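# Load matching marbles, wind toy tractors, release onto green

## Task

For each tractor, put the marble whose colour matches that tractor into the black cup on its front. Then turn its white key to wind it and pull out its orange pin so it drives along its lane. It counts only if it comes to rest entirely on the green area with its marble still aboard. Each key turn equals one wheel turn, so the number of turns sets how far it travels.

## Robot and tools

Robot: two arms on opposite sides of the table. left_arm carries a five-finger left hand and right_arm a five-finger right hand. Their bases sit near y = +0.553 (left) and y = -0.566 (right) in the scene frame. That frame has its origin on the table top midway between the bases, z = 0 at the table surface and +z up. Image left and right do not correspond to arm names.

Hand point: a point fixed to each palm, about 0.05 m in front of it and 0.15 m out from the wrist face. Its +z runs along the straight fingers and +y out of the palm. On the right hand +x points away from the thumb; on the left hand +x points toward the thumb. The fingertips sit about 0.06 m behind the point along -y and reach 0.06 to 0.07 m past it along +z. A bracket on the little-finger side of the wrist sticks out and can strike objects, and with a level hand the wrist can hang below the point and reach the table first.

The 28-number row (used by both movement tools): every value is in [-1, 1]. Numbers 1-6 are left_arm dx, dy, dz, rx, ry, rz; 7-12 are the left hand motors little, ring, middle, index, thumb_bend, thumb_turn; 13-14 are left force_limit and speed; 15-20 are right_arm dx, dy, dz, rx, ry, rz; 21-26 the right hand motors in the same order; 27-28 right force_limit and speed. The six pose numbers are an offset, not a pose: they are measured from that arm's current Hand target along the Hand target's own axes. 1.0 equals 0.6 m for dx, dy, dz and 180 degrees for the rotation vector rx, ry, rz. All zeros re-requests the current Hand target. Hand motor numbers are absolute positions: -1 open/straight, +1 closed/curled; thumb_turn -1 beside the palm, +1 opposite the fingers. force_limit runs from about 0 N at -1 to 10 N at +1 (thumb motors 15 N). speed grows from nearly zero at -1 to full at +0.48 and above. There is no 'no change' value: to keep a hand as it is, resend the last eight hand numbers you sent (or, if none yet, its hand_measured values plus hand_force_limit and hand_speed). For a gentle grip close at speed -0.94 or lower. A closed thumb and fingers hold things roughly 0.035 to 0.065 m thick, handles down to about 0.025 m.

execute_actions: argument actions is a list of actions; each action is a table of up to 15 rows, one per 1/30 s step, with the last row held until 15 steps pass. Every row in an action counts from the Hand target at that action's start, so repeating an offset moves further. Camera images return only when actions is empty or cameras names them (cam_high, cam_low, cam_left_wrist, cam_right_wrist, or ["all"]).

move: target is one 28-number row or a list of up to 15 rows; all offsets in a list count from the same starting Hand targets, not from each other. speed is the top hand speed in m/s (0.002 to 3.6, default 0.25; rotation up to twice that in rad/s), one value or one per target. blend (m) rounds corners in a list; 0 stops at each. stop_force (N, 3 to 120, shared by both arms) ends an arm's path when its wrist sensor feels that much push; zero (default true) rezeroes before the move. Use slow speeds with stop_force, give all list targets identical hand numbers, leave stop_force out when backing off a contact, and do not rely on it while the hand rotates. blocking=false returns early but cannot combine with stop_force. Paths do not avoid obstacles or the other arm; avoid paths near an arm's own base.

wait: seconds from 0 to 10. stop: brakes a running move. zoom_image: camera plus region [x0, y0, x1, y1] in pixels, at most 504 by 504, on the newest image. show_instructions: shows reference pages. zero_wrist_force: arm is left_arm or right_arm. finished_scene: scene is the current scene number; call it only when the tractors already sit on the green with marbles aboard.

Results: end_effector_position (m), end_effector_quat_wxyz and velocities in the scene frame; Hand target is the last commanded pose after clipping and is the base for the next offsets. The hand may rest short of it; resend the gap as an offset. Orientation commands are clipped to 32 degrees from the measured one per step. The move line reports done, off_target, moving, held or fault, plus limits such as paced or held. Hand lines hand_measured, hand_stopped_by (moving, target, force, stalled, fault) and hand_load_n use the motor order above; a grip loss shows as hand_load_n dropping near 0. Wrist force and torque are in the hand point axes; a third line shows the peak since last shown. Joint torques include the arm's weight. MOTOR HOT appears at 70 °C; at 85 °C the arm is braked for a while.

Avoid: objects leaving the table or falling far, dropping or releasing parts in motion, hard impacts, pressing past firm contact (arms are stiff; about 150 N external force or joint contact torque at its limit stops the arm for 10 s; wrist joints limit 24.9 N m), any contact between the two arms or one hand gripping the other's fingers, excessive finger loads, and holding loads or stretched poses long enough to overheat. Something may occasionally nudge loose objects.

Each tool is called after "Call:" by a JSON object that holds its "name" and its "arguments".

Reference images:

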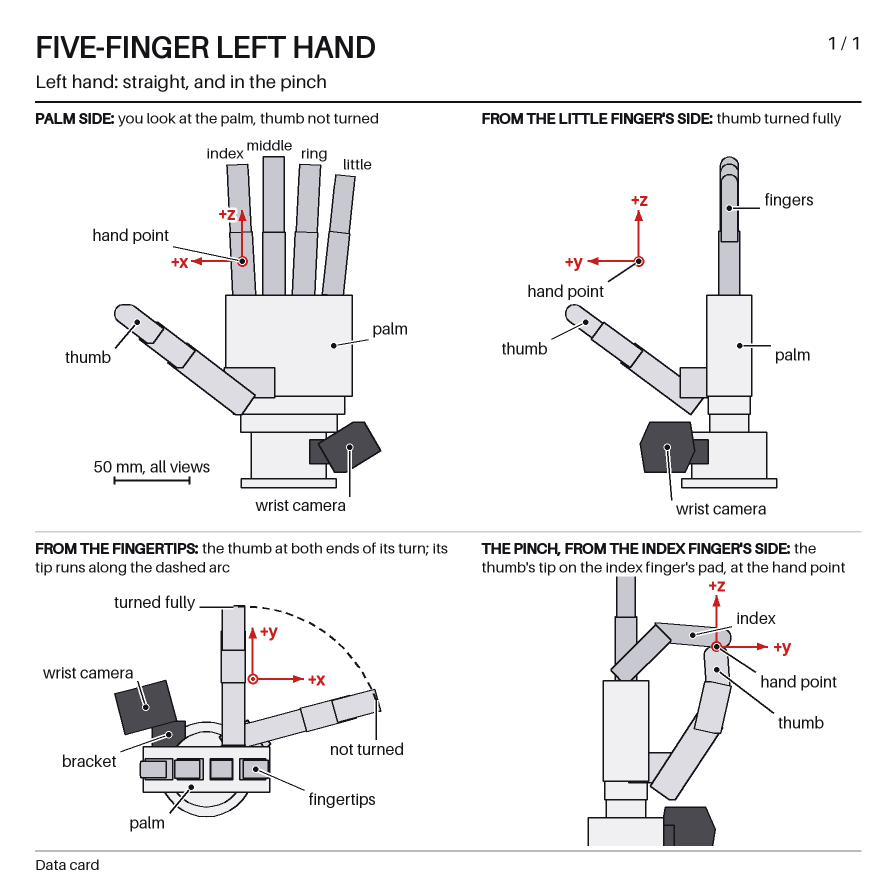

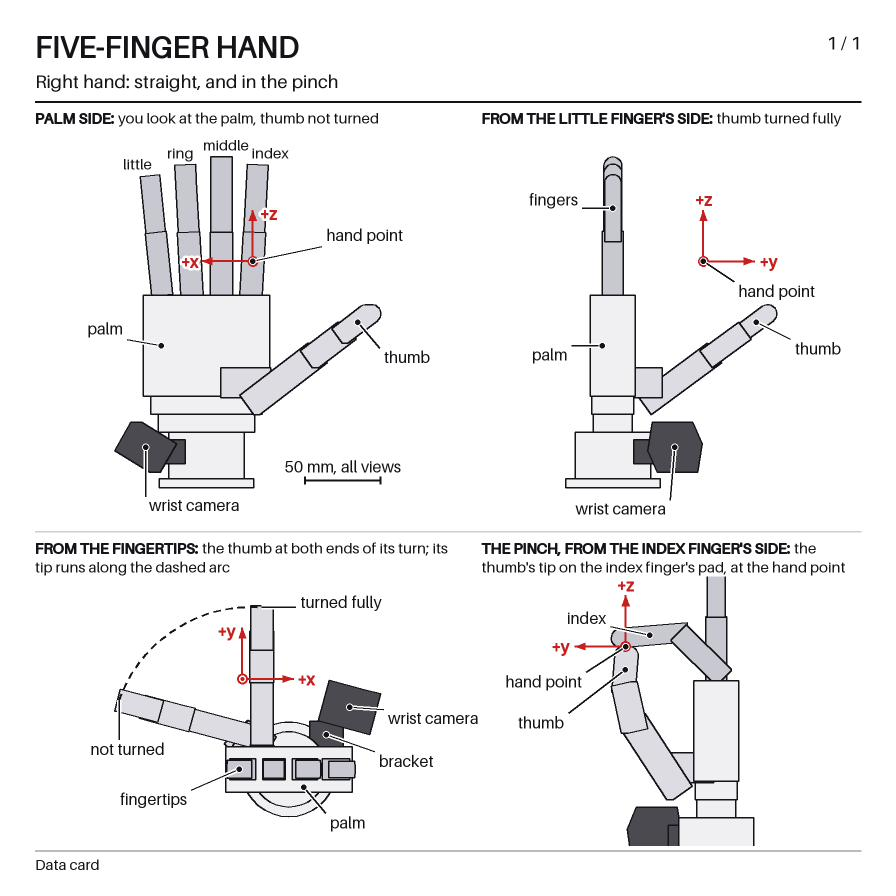

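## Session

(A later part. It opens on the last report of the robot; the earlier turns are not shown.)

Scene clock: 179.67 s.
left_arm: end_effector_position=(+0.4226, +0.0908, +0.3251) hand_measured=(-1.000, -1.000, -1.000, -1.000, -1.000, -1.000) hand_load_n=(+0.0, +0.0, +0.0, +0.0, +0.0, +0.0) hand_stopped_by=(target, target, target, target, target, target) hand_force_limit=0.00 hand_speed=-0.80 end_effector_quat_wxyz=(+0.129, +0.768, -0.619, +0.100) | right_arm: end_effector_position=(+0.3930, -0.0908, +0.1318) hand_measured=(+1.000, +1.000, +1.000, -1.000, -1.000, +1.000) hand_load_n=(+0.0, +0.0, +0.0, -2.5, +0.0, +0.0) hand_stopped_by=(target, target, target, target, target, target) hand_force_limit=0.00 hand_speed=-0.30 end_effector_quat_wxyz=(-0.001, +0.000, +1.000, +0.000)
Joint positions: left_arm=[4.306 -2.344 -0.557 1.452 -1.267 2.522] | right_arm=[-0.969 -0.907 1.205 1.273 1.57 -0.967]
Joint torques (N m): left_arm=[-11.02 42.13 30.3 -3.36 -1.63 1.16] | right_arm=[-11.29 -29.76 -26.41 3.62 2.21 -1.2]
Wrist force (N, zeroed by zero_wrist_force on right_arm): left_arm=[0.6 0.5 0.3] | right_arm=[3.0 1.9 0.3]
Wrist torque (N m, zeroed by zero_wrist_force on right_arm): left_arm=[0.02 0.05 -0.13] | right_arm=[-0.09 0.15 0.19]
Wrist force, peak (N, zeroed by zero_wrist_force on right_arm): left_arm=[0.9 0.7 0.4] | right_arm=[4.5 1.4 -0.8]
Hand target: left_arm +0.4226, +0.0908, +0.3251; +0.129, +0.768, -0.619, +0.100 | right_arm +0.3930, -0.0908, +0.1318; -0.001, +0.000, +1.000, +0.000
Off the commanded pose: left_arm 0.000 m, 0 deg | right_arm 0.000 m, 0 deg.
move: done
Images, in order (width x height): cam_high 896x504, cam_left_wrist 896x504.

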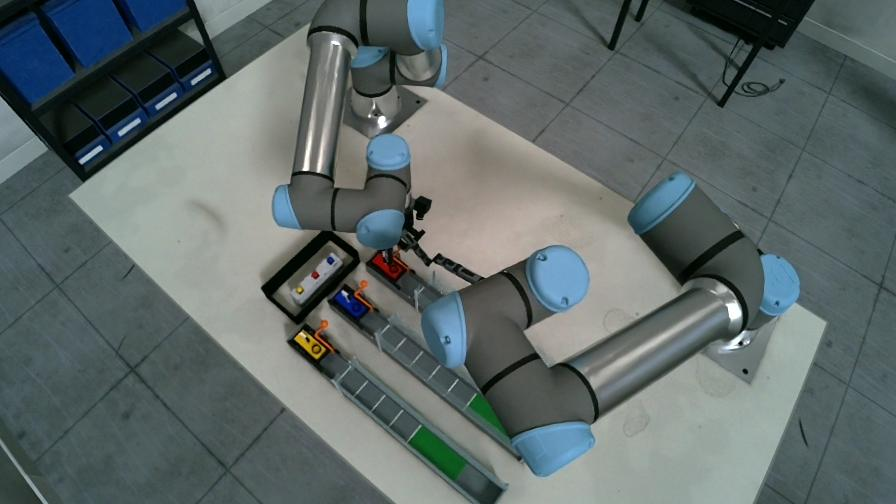

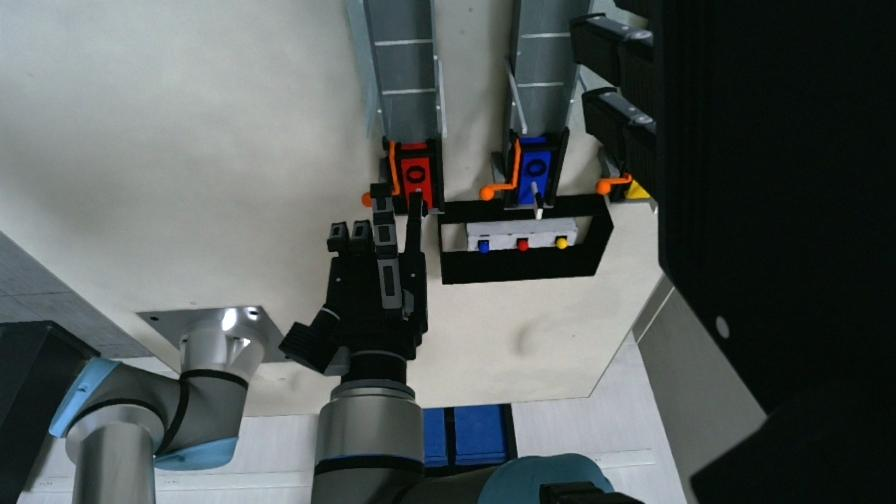

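Call:
{"name": "move", "arguments": {"target": [0,0,0,0,0,0,-1,-1,-1,-1,-1,-1,0,-0.8,0.02,0,0,0,0,0,1,1,1,-1,-1,1,0,-0.3], "speed": 0.03, "cameras": ["cam_left_wrist","cam_high"]}}

Call:
{"name": "zoom_image", "arguments": {"camera": "cam_left_wrist", "region": [370, 150, 450, 230]}}

Call:
{"name": "zoom_image", "arguments": {"camera": "cam_high", "region": [360, 225, 420, 285]}}

Scene clock: 183.20 s.
left_arm: end_effector_position=(+0.4226, +0.0908, +0.3251) hand_measured=(-1.000, -1.000, -1.000, -1.000, -1.000, -1.000) hand_load_n=(+0.0, +0.0, +0.5, +0.0, +0.0, +0.0) hand_stopped_by=(target, target, target, target, target, target) hand_force_limit=0.00 hand_speed=-0.80 end_effector_quat_wxyz=(+0.129, +0.768, -0.619, +0.100) | right_arm: end_effector_position=(+0.3811, -0.0909, +0.1318) hand_measured=(+1.000, +1.000, +1.000, -1.000, -1.000, +1.000) hand_load_n=(+0.0, +0.0, +0.0, +0.0, +0.0, +0.0) hand_stopped_by=(target, target, target, target, target, target) hand_force_limit=0.00 hand_speed=-0.30 end_effector_quat_wxyz=(-0.001, +0.000, +1.000, +0.000)
Joint positions: left_arm=[4.306 -2.344 -0.557 1.452 -1.267 2.522] | right_arm=[-0.956 -0.926 1.238 1.26 1.57 -0.954]
Joint torques (N m): left_arm=[-10.91 41.89 29.78 -3.33 -1.43 1.17] | right_arm=[9.13 -53.17 -12.62 0.58 -1.69 1.74]
Wrist force (N, zeroed by zero_wrist_force on right_arm): left_arm=[0.7 0.6 0.3] | right_arm=[0.1 0.1 -0.2]
Wrist torque (N m, zeroed by zero_wrist_force on right_arm): left_arm=[0.04 0.04 -0.12] | right_arm=[0.02 -0.01 -0.11]
Wrist force, peak (N, zeroed by zero_wrist_force on right_arm): left_arm=[1.0 0.6 0.5] | right_arm=[3.4 2.1 0.1]
Hand target: left_arm +0.4226, +0.0908, +0.3251; +0.129, +0.768, -0.619, +0.100 | right_arm +0.3810, -0.0908, +0.1318; -0.001, +0.000, +1.000, +0.000
Off the commanded pose: left_arm 0.000 m, 0 deg | right_arm 0.000 m, 0 deg.
move: done
Images, in order (width x height): cam_high 896x504, cam_left_wrist 896x504.

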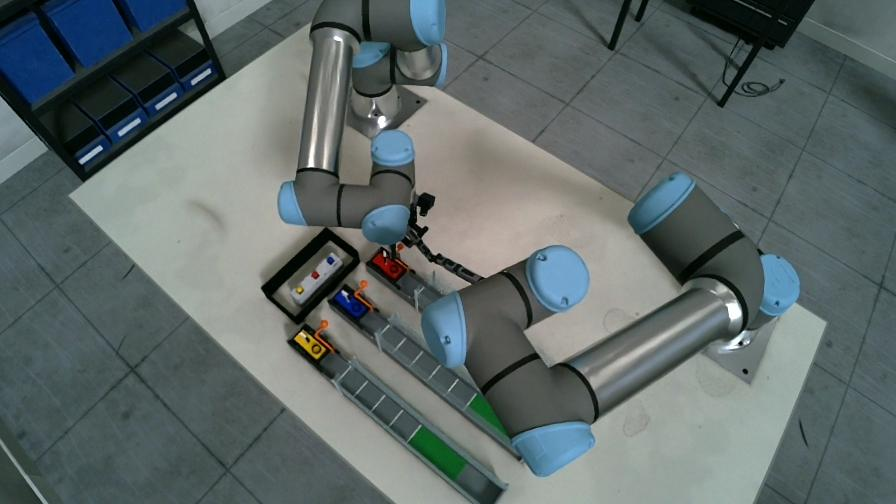

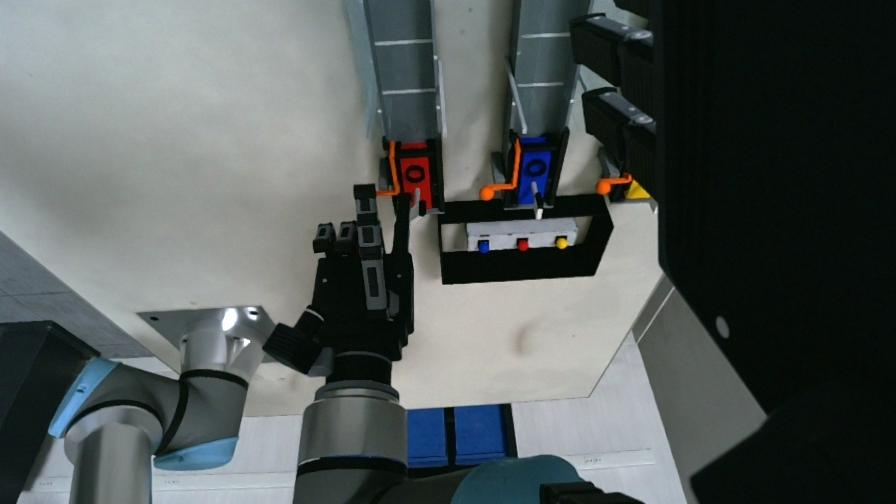

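Scaled by 6.300.

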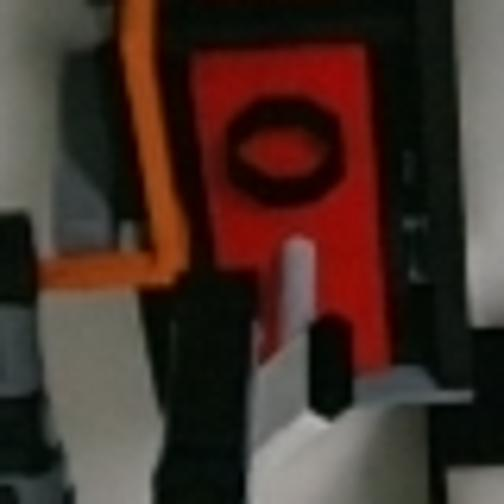

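Scaled by 8.400.

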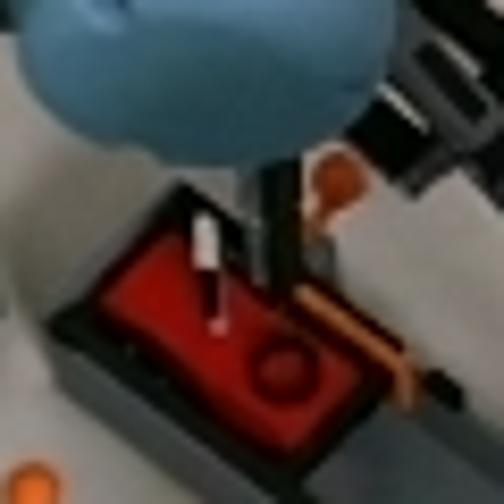

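Call:
{"name": "move", "arguments": {"target": [[0,0,0,0,0,0,-1,-1,-1,-1,-1,-1,0,-0.8,-0.01625,0.00025,0,0,0,0,1,1,1,-1,-1,1,0,-0.3],[0,0,0,0,0,0,-1,-1,-1,-1,-1,-1,0,-0.8,-0.01983,-0.00167,0,0,0,0,1,1,1,-1,-1,1,0,-0.3],[0,0,0,0,0,0,-1,-1,-1,-1,-1,-1,0,-0.8,-0.02263,-0.00492,0,0,0,0,1,1,1,-1,-1,1,0,-0.3],[0,0,0,0,0,0,-1,-1,-1,-1,-1,-1,0,-0.8,-0.04792,-0.00492,0,0,0,0,1,1,1,-1,-1,1,0,-0.3]], "speed": 0.02, "blend": 0.002, "cameras": ["cam_left_wrist","cam_high"]}}

Call:
{"name": "zoom_image", "arguments": {"camera": "cam_left_wrist", "region": [370, 150, 450, 230]}}

Call:
{"name": "zoom_image", "arguments": {"camera": "cam_high", "region": [360, 225, 420, 285]}}

Scene clock: 188.20 s.
left_arm: end_effector_position=(+0.4226, +0.0908, +0.3251) hand_measured=(-1.000, -1.000, -1.000, -1.000, -1.000, -1.000) hand_load_n=(+0.0, +0.0, +0.0, +0.0, +0.0, +0.0) hand_stopped_by=(target, target, target, target, target, target) hand_force_limit=0.00 hand_speed=-0.80 end_effector_quat_wxyz=(+0.129, +0.768, -0.619, +0.100) | right_arm: end_effector_position=(+0.4098, -0.0938, +0.1317) hand_measured=(+1.000, +1.000, +1.000, -1.000, -1.000, +1.000) hand_load_n=(+0.0, +0.5, +0.5, -0.5, +0.0, +0.0) hand_stopped_by=(target, target, target, target, target, target) hand_force_limit=0.00 hand_speed=-0.30 end_effector_quat_wxyz=(-0.001, +0.000, +1.000, +0.000)
Joint positions: left_arm=[4.306 -2.344 -0.557 1.452 -1.267 2.522] | right_arm=[-0.991 -0.884 1.166 1.289 1.57 -0.988]
Joint torques (N m): left_arm=[-10.54 42.01 29.47 -3.1 -1.49 1.05] | right_arm=[-10 -31.95 -25.94 4.12 1.12 -1.19]
Wrist force (N, zeroed by zero_wrist_force on right_arm): left_arm=[0.6 0.6 0.3] | right_arm=[-0.4 0.5 0.0]
Wrist torque (N m, zeroed by zero_wrist_force on right_arm): left_arm=[0.05 0.05 -0.13] | right_arm=[-0.01 -0.03 -0.02]
Wrist force, peak (N, zeroed by zero_wrist_force on right_arm): left_arm=[1.1 0.3 0.6] | right_arm=[3.7 2.7 0.3]
Hand target: left_arm +0.4226, +0.0908, +0.3251; +0.129, +0.768, -0.619, +0.100 | right_arm +0.4098, -0.0938, +0.1317; -0.001, +0.000, +1.000, +0.000
Off the commanded pose: left_arm 0.000 m, 0 deg | right_arm 0.000 m, 0 deg.
move: done; blend cut to 0.0012 m at target 1, 0.0012 m at target 2, 0.0013 m at target 3
Images, in order (width x height): cam_high 896x504, cam_left_wrist 896x504.

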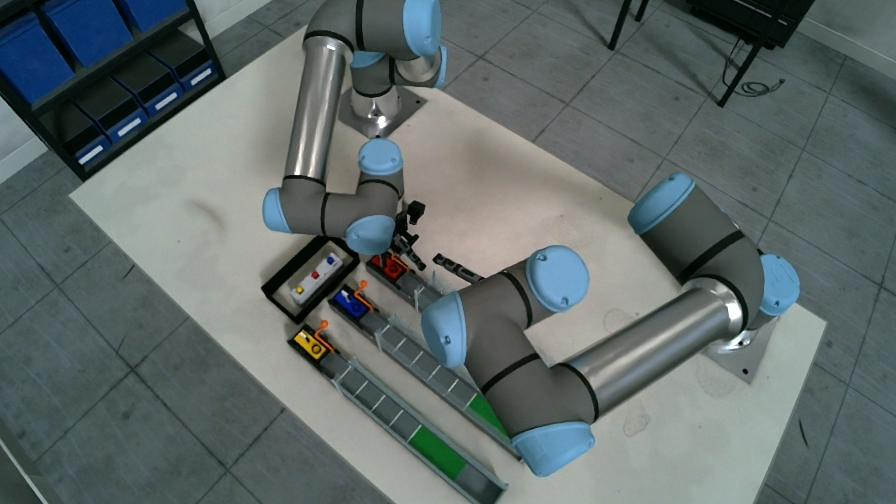

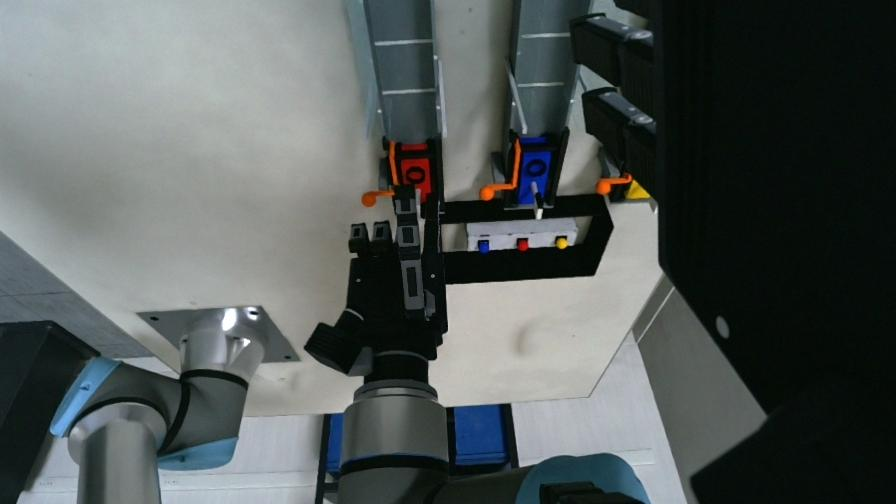

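Scaled by 6.300.

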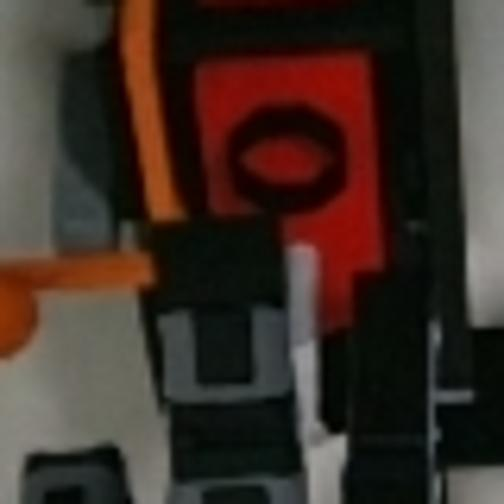

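Scaled by 8.400.

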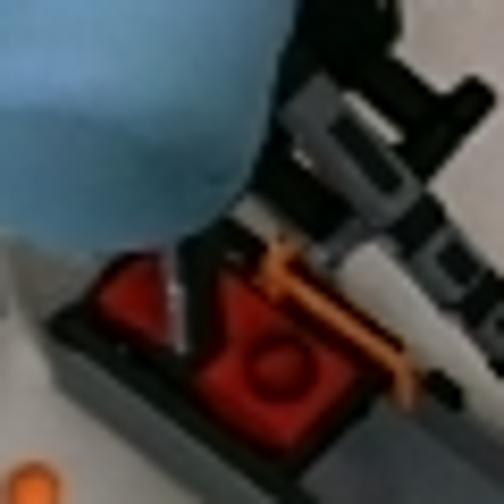

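Call:
{"name": "move", "arguments": {"target": [[0,0,0,0,0,0,-1,-1,-1,-1,-1,-1,0,-0.8,-0.0001,-0.01242,0,0,0,0,1,1,1,-1,-1,1,0,-0.3],[0,0,0,0,0,0,-1,-1,-1,-1,-1,-1,0,-0.8,0.00183,-0.016,0,0,0,0,1,1,1,-1,-1,1,0,-0.3],[0,0,0,0,0,0,-1,-1,-1,-1,-1,-1,0,-0.8,0.00508,-0.0188,0,0,0,0,1,1,1,-1,-1,1,0,-0.3],[0,0,0,0,0,0,-1,-1,-1,-1,-1,-1,0,-0.8,0.00508,-0.04408,0,0,0,0,1,1,1,-1,-1,1,0,-0.3]], "speed": 0.02, "blend": 0.002, "cameras": ["cam_left_wrist","cam_high"]}}

Call:
{"name": "zoom_image", "arguments": {"camera": "cam_left_wrist", "region": [370, 150, 450, 230]}}

Call:
{"name": "zoom_image", "arguments": {"camera": "cam_high", "region": [360, 225, 420, 285]}}

Scene clock: 190.40 s.
left_arm: end_effector_position=(+0.4226, +0.0908, +0.3251) hand_measured=(-1.000, -1.000, -1.000, -1.000, -1.000, -1.000) hand_load_n=(+0.0, +0.0, +0.0, +0.0, +0.0, +0.0) hand_stopped_by=(target, target, target, target, target, target) hand_force_limit=0.00 hand_speed=-0.80 end_effector_quat_wxyz=(+0.129, +0.768, -0.619, +0.100) | right_arm: end_effector_position=(+0.4067, -0.1201, +0.1317) hand_measured=(+1.000, +1.000, +1.000, -1.000, -1.000, +1.000) hand_load_n=(+0.0, +0.0, +0.0, +0.5, +0.0, +0.0) hand_stopped_by=(target, target, target, target, target, target) hand_force_limit=0.00 hand_speed=-0.30 end_effector_quat_wxyz=(-0.001, +0.000, +1.000, +0.000)
Joint positions: left_arm=[4.306 -2.344 -0.557 1.452 -1.267 2.522] | right_arm=[-1.03 -0.936 1.255 1.253 1.57 -1.027]
Joint torques (N m): left_arm=[-10.36 42.06 29.48 -3.22 -1.43 0.97] | right_arm=[-9.64 -53.15 -10.7 0.75 0.6 -1.29]
Wrist force (N, zeroed by zero_wrist_force on right_arm): left_arm=[0.6 0.6 0.5] | right_arm=[0.2 -0.1 0.0]
Wrist torque (N m, zeroed by zero_wrist_force on right_arm): left_arm=[0.03 0.05 -0.13] | right_arm=[-0.01 -0.02 0.02]
Wrist force, peak (N, zeroed by zero_wrist_force on right_arm): left_arm=[1.0 0.6 0.4] | right_arm=[-36.8 6.8 -2.6]
Hand target: left_arm +0.4226, +0.0908, +0.3251; +0.129, +0.768, -0.619, +0.100 | right_arm +0.4067, -0.1203, +0.1317; -0.001, +0.000, +1.000, +0.000
Off the commanded pose: left_arm 0.000 m, 0 deg | right_arm 0.000 m, 0 deg.
move: done; blend cut to 0.0012 m at target 1, 0.0012 m at target 2, 0.0013 m at target 3
Images, in order (width x height): cam_high 896x504, cam_left_wrist 896x504.

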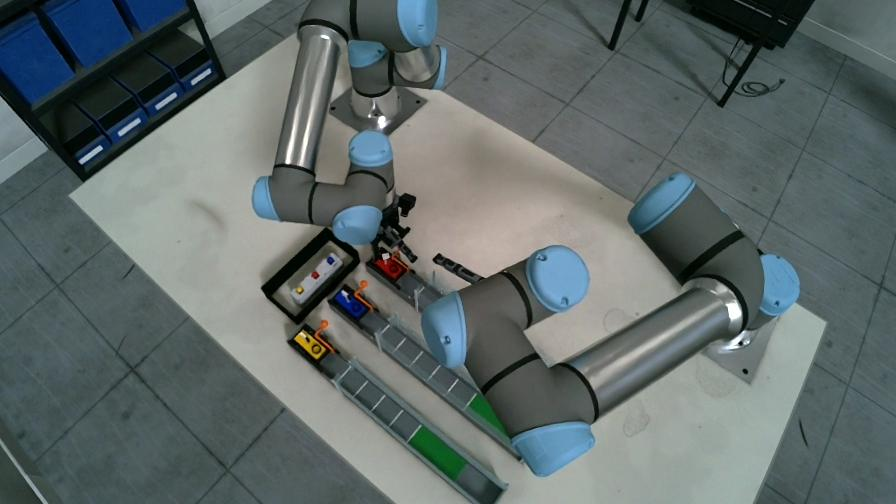

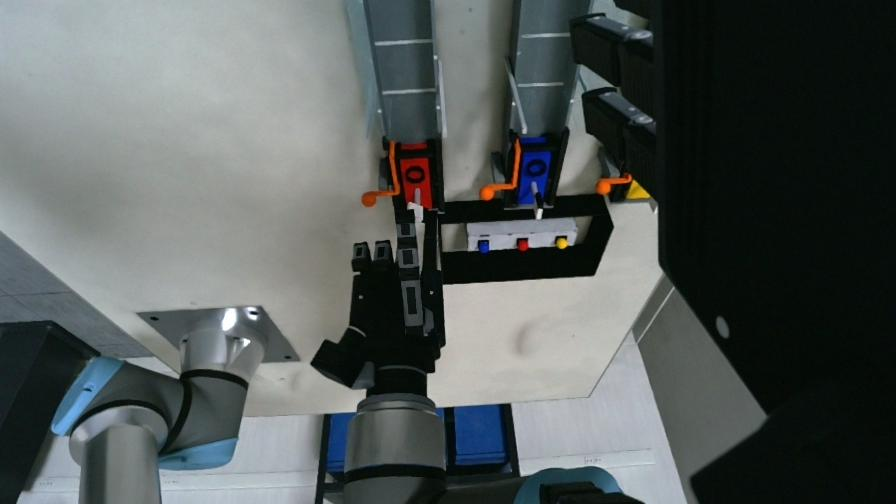

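Scaled by 6.300.

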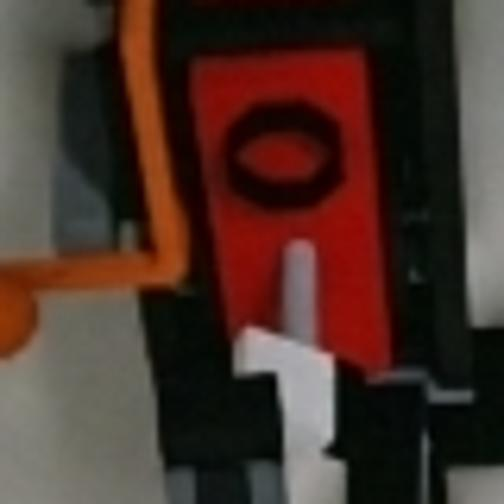

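Scaled by 8.400.

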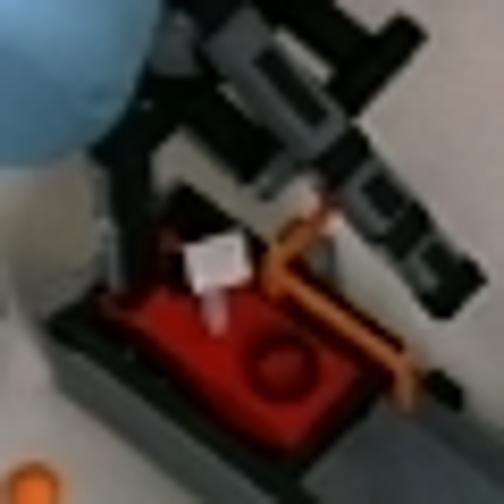

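Call:
{"name": "move", "arguments": {"target": [[0,0,0,0,0,0,-1,-1,-1,-1,-1,-1,0,-0.8,0,-0.0155,0,0,0,0,1,1,1,-1,-1,1,0,-0.3],[0,0,0,0,0,0,-1,-1,-1,-1,-1,-1,0,-0.8,0.0228,-0.0155,0,0,0,0,1,1,1,-1,-1,1,0,-0.3]], "speed": 0.03, "cameras": ["cam_left_wrist","cam_high"]}}

Call:
{"name": "zoom_image", "arguments": {"camera": "cam_left_wrist", "region": [370, 150, 450, 230]}}

Call:
{"name": "zoom_image", "arguments": {"camera": "cam_high", "region": [360, 225, 420, 285]}}

Scene clock: 194.63 s.
left_arm: end_effector_position=(+0.4226, +0.0908, +0.3251) hand_measured=(-1.000, -1.000, -1.000, -1.000, -1.000, -1.000) hand_load_n=(+0.0, +0.0, +0.0, +0.5, +0.0, +0.0) hand_stopped_by=(target, target, target, target, target, target) hand_force_limit=0.00 hand_speed=-0.80 end_effector_quat_wxyz=(+0.129, +0.768, -0.619, +0.100) | right_arm: end_effector_position=(+0.3931, -0.1296, +0.1317) hand_measured=(+1.000, +1.000, +1.000, -1.000, -1.000, +1.000) hand_load_n=(+0.0, +0.0, +0.0, +0.0, +0.0, +0.0) hand_stopped_by=(target, target, target, target, target, target) hand_force_limit=0.00 hand_speed=-0.30 end_effector_quat_wxyz=(-0.001, +0.000, +1.000, +0.000)
Joint positions: left_arm=[4.306 -2.344 -0.557 1.452 -1.267 2.522] | right_arm=[-1.032 -0.975 1.32 1.227 1.57 -1.029]
Joint torques (N m): left_arm=[-10.17 42.25 29.04 -3.16 -1.38 0.85] | right_arm=[9.65 -52.24 -9.39 0.97 -1.61 1.53]
Wrist force (N, zeroed by zero_wrist_force on right_arm): left_arm=[0.6 0.6 0.2] | right_arm=[0.8 1.9 0.0]
Wrist torque (N m, zeroed by zero_wrist_force on right_arm): left_arm=[0.05 0.04 -0.13] | right_arm=[0.29 -0.12 -0.01]
Wrist force, peak (N, zeroed by zero_wrist_force on right_arm): left_arm=[1.0 0.8 0.4] | right_arm=[0.8 2.1 -0.1]
Hand target: left_arm +0.4226, +0.0908, +0.3251; +0.129, +0.768, -0.619, +0.100 | right_arm +0.3931, -0.1295, +0.1317; -0.001, +0.000, +1.000, +0.000
Off the commanded pose: left_arm 0.000 m, 0 deg | right_arm 0.000 m, 0 deg.
move: done
Images, in order (width x height): cam_high 896x504, cam_left_wrist 896x504.

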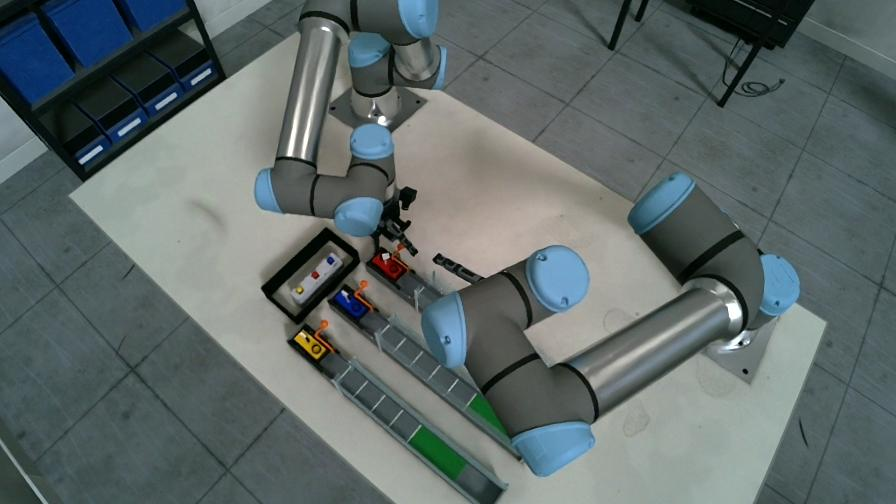

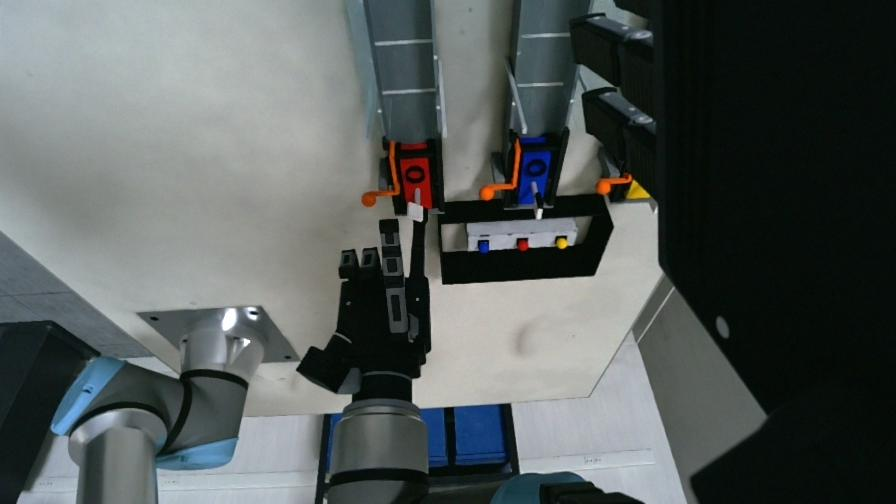

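Scaled by 6.300.

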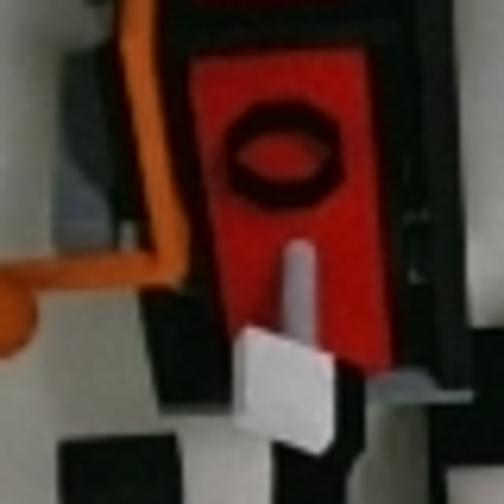

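Scaled by 8.400.

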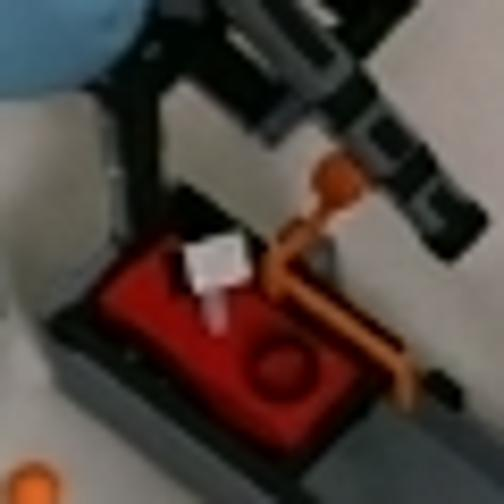

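Call:
{"name": "zero_wrist_force", "arguments": {"arm": "right_arm"}}

Call:
{"name": "move", "arguments": {"target": [0,0,0,0,0,0,-1,-1,-1,-1,-1,-1,0,-0.8,0,0.0033,0.06,0,0,0,1,1,1,-1,-1,1,0,-0.3], "speed": 0.01, "stop_force": 3, "cameras": ["cam_left_wrist","cam_high"]}}

Call:
{"name": "zoom_image", "arguments": {"camera": "cam_left_wrist", "region": [370, 150, 450, 230]}}

Call:
{"name": "zoom_image", "arguments": {"camera": "cam_high", "region": [360, 225, 420, 285]}}

Wrist force sensor zeroed.

Scene clock: 198.93 s.
left_arm: end_effector_position=(+0.4226, +0.0908, +0.3251) hand_measured=(-1.000, -1.000, -1.000, -1.000, -1.000, -1.000) hand_load_n=(+0.0, +0.0, +0.0, +0.0, +0.0, +0.0) hand_stopped_by=(target, target, target, target, target, target) hand_force_limit=0.00 hand_speed=-0.80 end_effector_quat_wxyz=(+0.129, +0.768, -0.619, +0.100) | right_arm: end_effector_position=(+0.3930, -0.1285, +0.1122) hand_measured=(+1.000, +1.000, +1.000, -1.000, -1.000, +1.000) hand_load_n=(+0.0, +0.0, +0.0, +0.5, +0.0, +0.0) hand_stopped_by=(target, target, target, target, target, target) hand_force_limit=0.00 hand_speed=-0.30 end_effector_quat_wxyz=(-0.001, +0.000, +1.000, +0.000)
Joint positions: left_arm=[4.306 -2.344 -0.557 1.452 -1.267 2.522] | right_arm=[-1.03 -0.957 1.342 1.186 1.57 -1.027]
Joint torques (N m): left_arm=[-9.8 42.28 29.19 -3.08 -1.35 0.77] | right_arm=[-0.33 -51.94 -25.2 3.57 -1.47 -1.07]
Wrist force (N, zeroed by zero_wrist_force on right_arm): left_arm=[0.8 0.4 0.4] | right_arm=[0.0 -0.6 -3.0]
Wrist torque (N m, zeroed by zero_wrist_force on right_arm): left_arm=[0.00 0.03 -0.12] | right_arm=[0.18 0.04 0.00]
Wrist force, peak (N, zeroed by zero_wrist_force on right_arm): left_arm=[1.1 0.7 0.4] | right_arm=[-0.1 -2.6 -5.6]
Hand target: left_arm +0.4226, +0.0908, +0.3251; +0.129, +0.768, -0.619, +0.100 | right_arm +0.3930, -0.1285, +0.1122; -0.001, +0.000, +1.000, +0.000 (not the last commanded pose)
Off the commanded pose: left_arm 0.000 m, 0 deg | right_arm 0.017 m, 0 deg.
move: contact (right_arm)
Images, in order (width x height): cam_high 896x504, cam_left_wrist 896x504.

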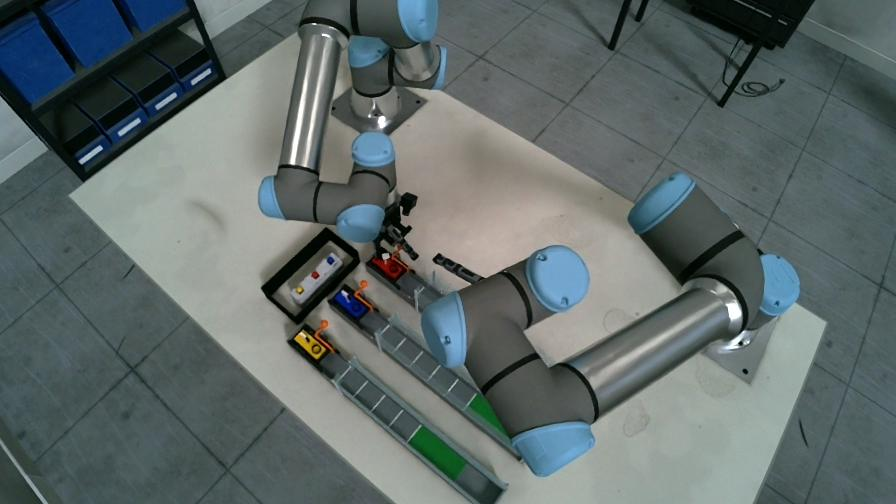

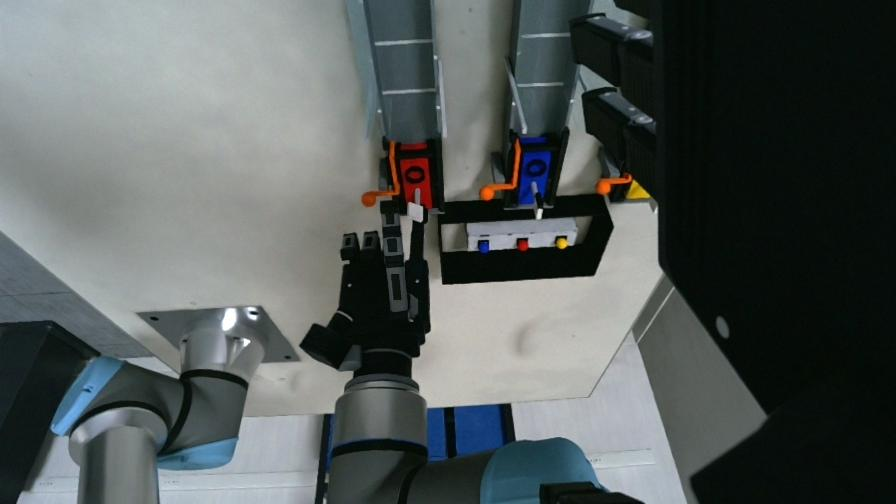

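Scaled by 6.300.

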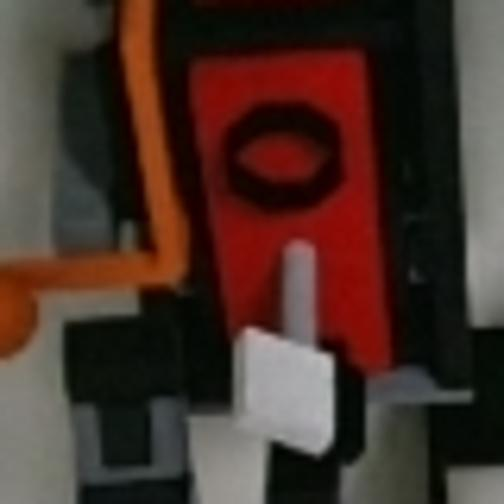

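Scaled by 8.400.

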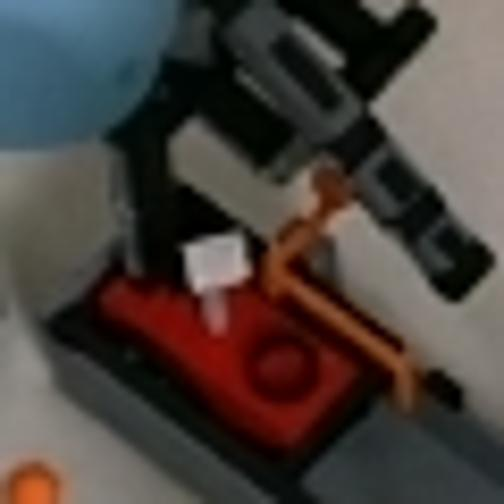

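Call:
{"name": "zoom_image", "arguments": {"camera": "cam_high", "region": [366, 236, 402, 272]}}

Call:
{"name": "zoom_image", "arguments": {"camera": "cam_left_wrist", "region": [395, 180, 445, 240]}}

Scaled by 14.000.

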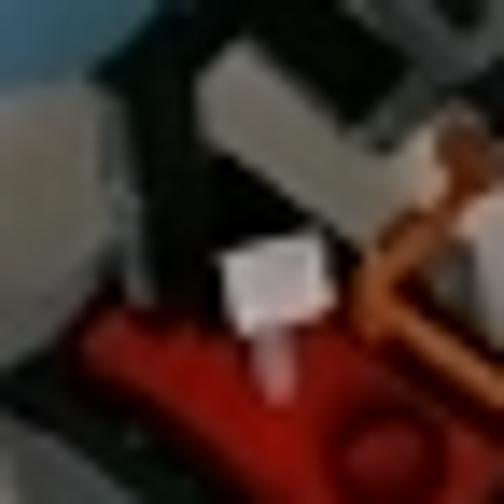

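Scaled by 8.400.

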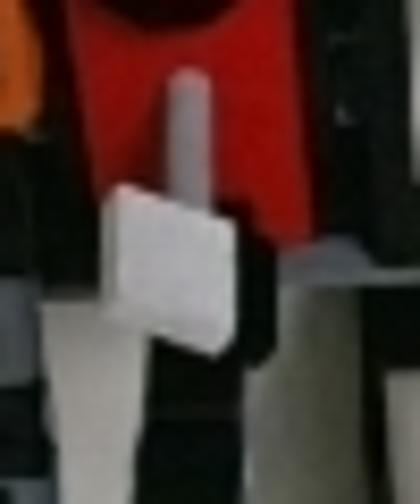

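Call:
{"name": "move", "arguments": {"target": [[0,0,0,0,0,0,-1,-1,-1,-1,-1,-1,0,-0.8,0,0,-0.0783,0,0,0,1,1,1,-1,-1,1,0,-0.3],[0,0,0,0,0,0,-1,-1,-1,-1,-1,-1,0,-0.8,-0.0308,0.0525,-0.0783,0,0,0,1,1,1,-1,-1,1,0,-0.3],[0,0,0,0,0,0,-1,-1,-1,-1,-1,-1,0,-0.8,-0.0308,0.0525,-0.033,0,0,0,1,1,1,-1,-1,1,0,-0.3]], "speed": 0.06}}

Call:
{"name": "zero_wrist_force", "arguments": {"arm": "right_arm"}}

Call:
{"name": "move", "arguments": {"target": [0,0,0,0,0,0,-1,-1,-1,-1,-1,-1,0,-0.8,0.0063,-0.0118,0,0,0,0,1,1,1,-1,-1,1,0,-0.3], "speed": 0.008, "stop_force": 6, "cameras": ["cam_left_wrist","cam_high"]}}

Call:
{"name": "zoom_image", "arguments": {"camera": "cam_left_wrist", "region": [395, 160, 445, 220]}}

Call:
{"name": "zoom_image", "arguments": {"camera": "cam_high", "region": [366, 236, 402, 272]}}

Scene clock: 206.90 s.
left_arm: end_effector_position=(+0.4226, +0.0908, +0.3251) hand_measured=(-1.000, -1.000, -1.000, -1.000, -1.000, -1.000) hand_load_n=(+0.0, +0.0, +0.0, +0.0, +0.0, +0.0) hand_stopped_by=(target, target, target, target, target, target) hand_force_limit=0.00 hand_speed=-0.80 end_effector_quat_wxyz=(+0.129, +0.768, -0.619, +0.100) | right_arm: end_effector_position=(+0.4115, -0.0970, +0.1321) hand_measured=(+1.000, +1.000, +1.000, -1.000, -1.000, +1.000) hand_load_n=(+0.0, +0.0, +0.0, +0.0, +0.0, +0.0) hand_stopped_by=(target, target, target, target, target, target) hand_force_limit=0.00 hand_speed=-0.30 end_effector_quat_wxyz=(-0.001, +0.000, +1.000, +0.000)
Joint positions: left_arm=[4.306 -2.344 -0.557 1.452 -1.267 2.522] | right_arm=[-0.998 -0.887 1.171 1.288 1.57 -0.995]
Joint torques (N m): left_arm=[-9.62 42.93 29.25 -3.07 -1.31 0.74] | right_arm=[9.71 -30.05 -10.59 0.94 0.59 1.46]
Wrist force (N, zeroed by zero_wrist_force on right_arm): left_arm=[0.5 0.5 0.3] | right_arm=[-0.4 -0.1 -0.2]
Wrist torque (N m, zeroed by zero_wrist_force on right_arm): left_arm=[0.02 0.07 -0.13] | right_arm=[0.00 0.08 -0.04]
Wrist force, peak (N, zeroed by zero_wrist_force on right_arm): left_arm=[0.9 0.7 0.6] | right_arm=[-0.1 -0.8 -3.3]
Hand target: left_arm +0.4226, +0.0908, +0.3251; +0.129, +0.768, -0.619, +0.100 | right_arm +0.4115, -0.0970, +0.1320; -0.001, +0.000, +1.000, +0.000
Off the commanded pose: left_arm 0.000 m, 0 deg | right_arm 0.000 m, 0 deg.
move: done

Wrist force sensor zeroed.

Scene clock: 208.73 s.
left_arm: end_effector_position=(+0.4226, +0.0908, +0.3251) hand_measured=(-1.000, -1.000, -1.000, -1.000, -1.000, -1.000) hand_load_n=(+0.0, +0.0, +0.0, +0.0, +0.0, +0.0) hand_stopped_by=(target, target, target, target, target, target) hand_force_limit=0.00 hand_speed=-0.80 end_effector_quat_wxyz=(+0.129, +0.768, -0.619, +0.100) | right_arm: end_effector_position=(+0.4078, -0.1041, +0.1320) hand_measured=(+1.000, +1.000, +1.000, -1.000, -1.000, +1.000) hand_load_n=(+0.0, +0.0, +0.0, -5.0, +0.0, +0.0) hand_stopped_by=(target, target, target, target, target, target) hand_force_limit=0.00 hand_speed=-0.30 end_effector_quat_wxyz=(-0.001, +0.000, +1.000, +0.000)
Joint positions: left_arm=[4.306 -2.344 -0.557 1.452 -1.267 2.522] | right_arm=[-1.005 -0.906 1.204 1.274 1.57 -1.002]
Joint torques (N m): left_arm=[-9.94 42.79 28.7 -3.04 -1.34 0.72] | right_arm=[-9.26 -55.15 -9.11 2.16 0.17 -1.21]
Wrist force (N, zeroed by zero_wrist_force on right_arm): left_arm=[0.7 0.5 0.2] | right_arm=[-2.4 3.8 0.1]
Wrist torque (N m, zeroed by zero_wrist_force on right_arm): left_arm=[0.03 0.04 -0.12] | right_arm=[-0.15 -0.11 -0.01]
Wrist force, peak (N, zeroed by zero_wrist_force on right_arm): left_arm=[0.9 0.6 0.6] | right_arm=[-2.3 4.1 0.1]
Hand target: left_arm +0.4226, +0.0908, +0.3251; +0.129, +0.768, -0.619, +0.100 | right_arm +0.4078, -0.1041, +0.1320; -0.001, +0.000, +1.000, +0.000
Off the commanded pose: left_arm 0.000 m, 0 deg | right_arm 0.000 m, 0 deg.
move: done
Images, in order (width x height): cam_high 896x504, cam_left_wrist 896x504.

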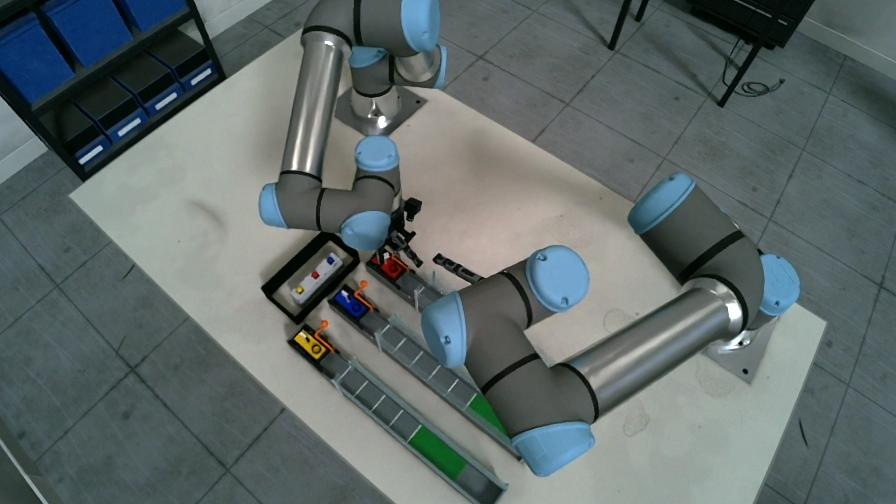

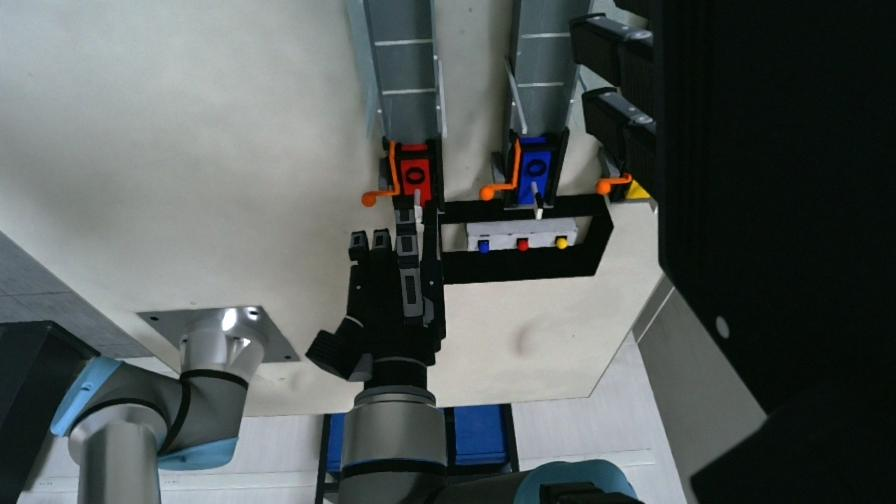

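Scaled by 8.400.

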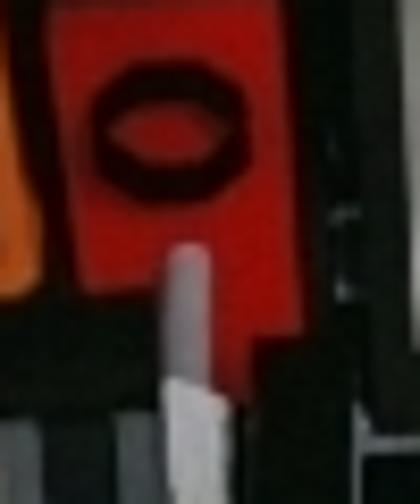

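Scaled by 14.000.

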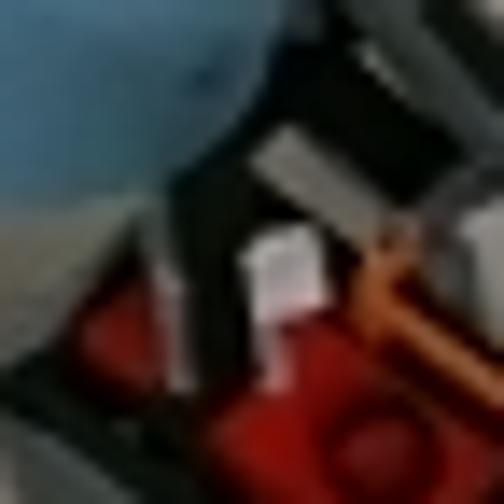

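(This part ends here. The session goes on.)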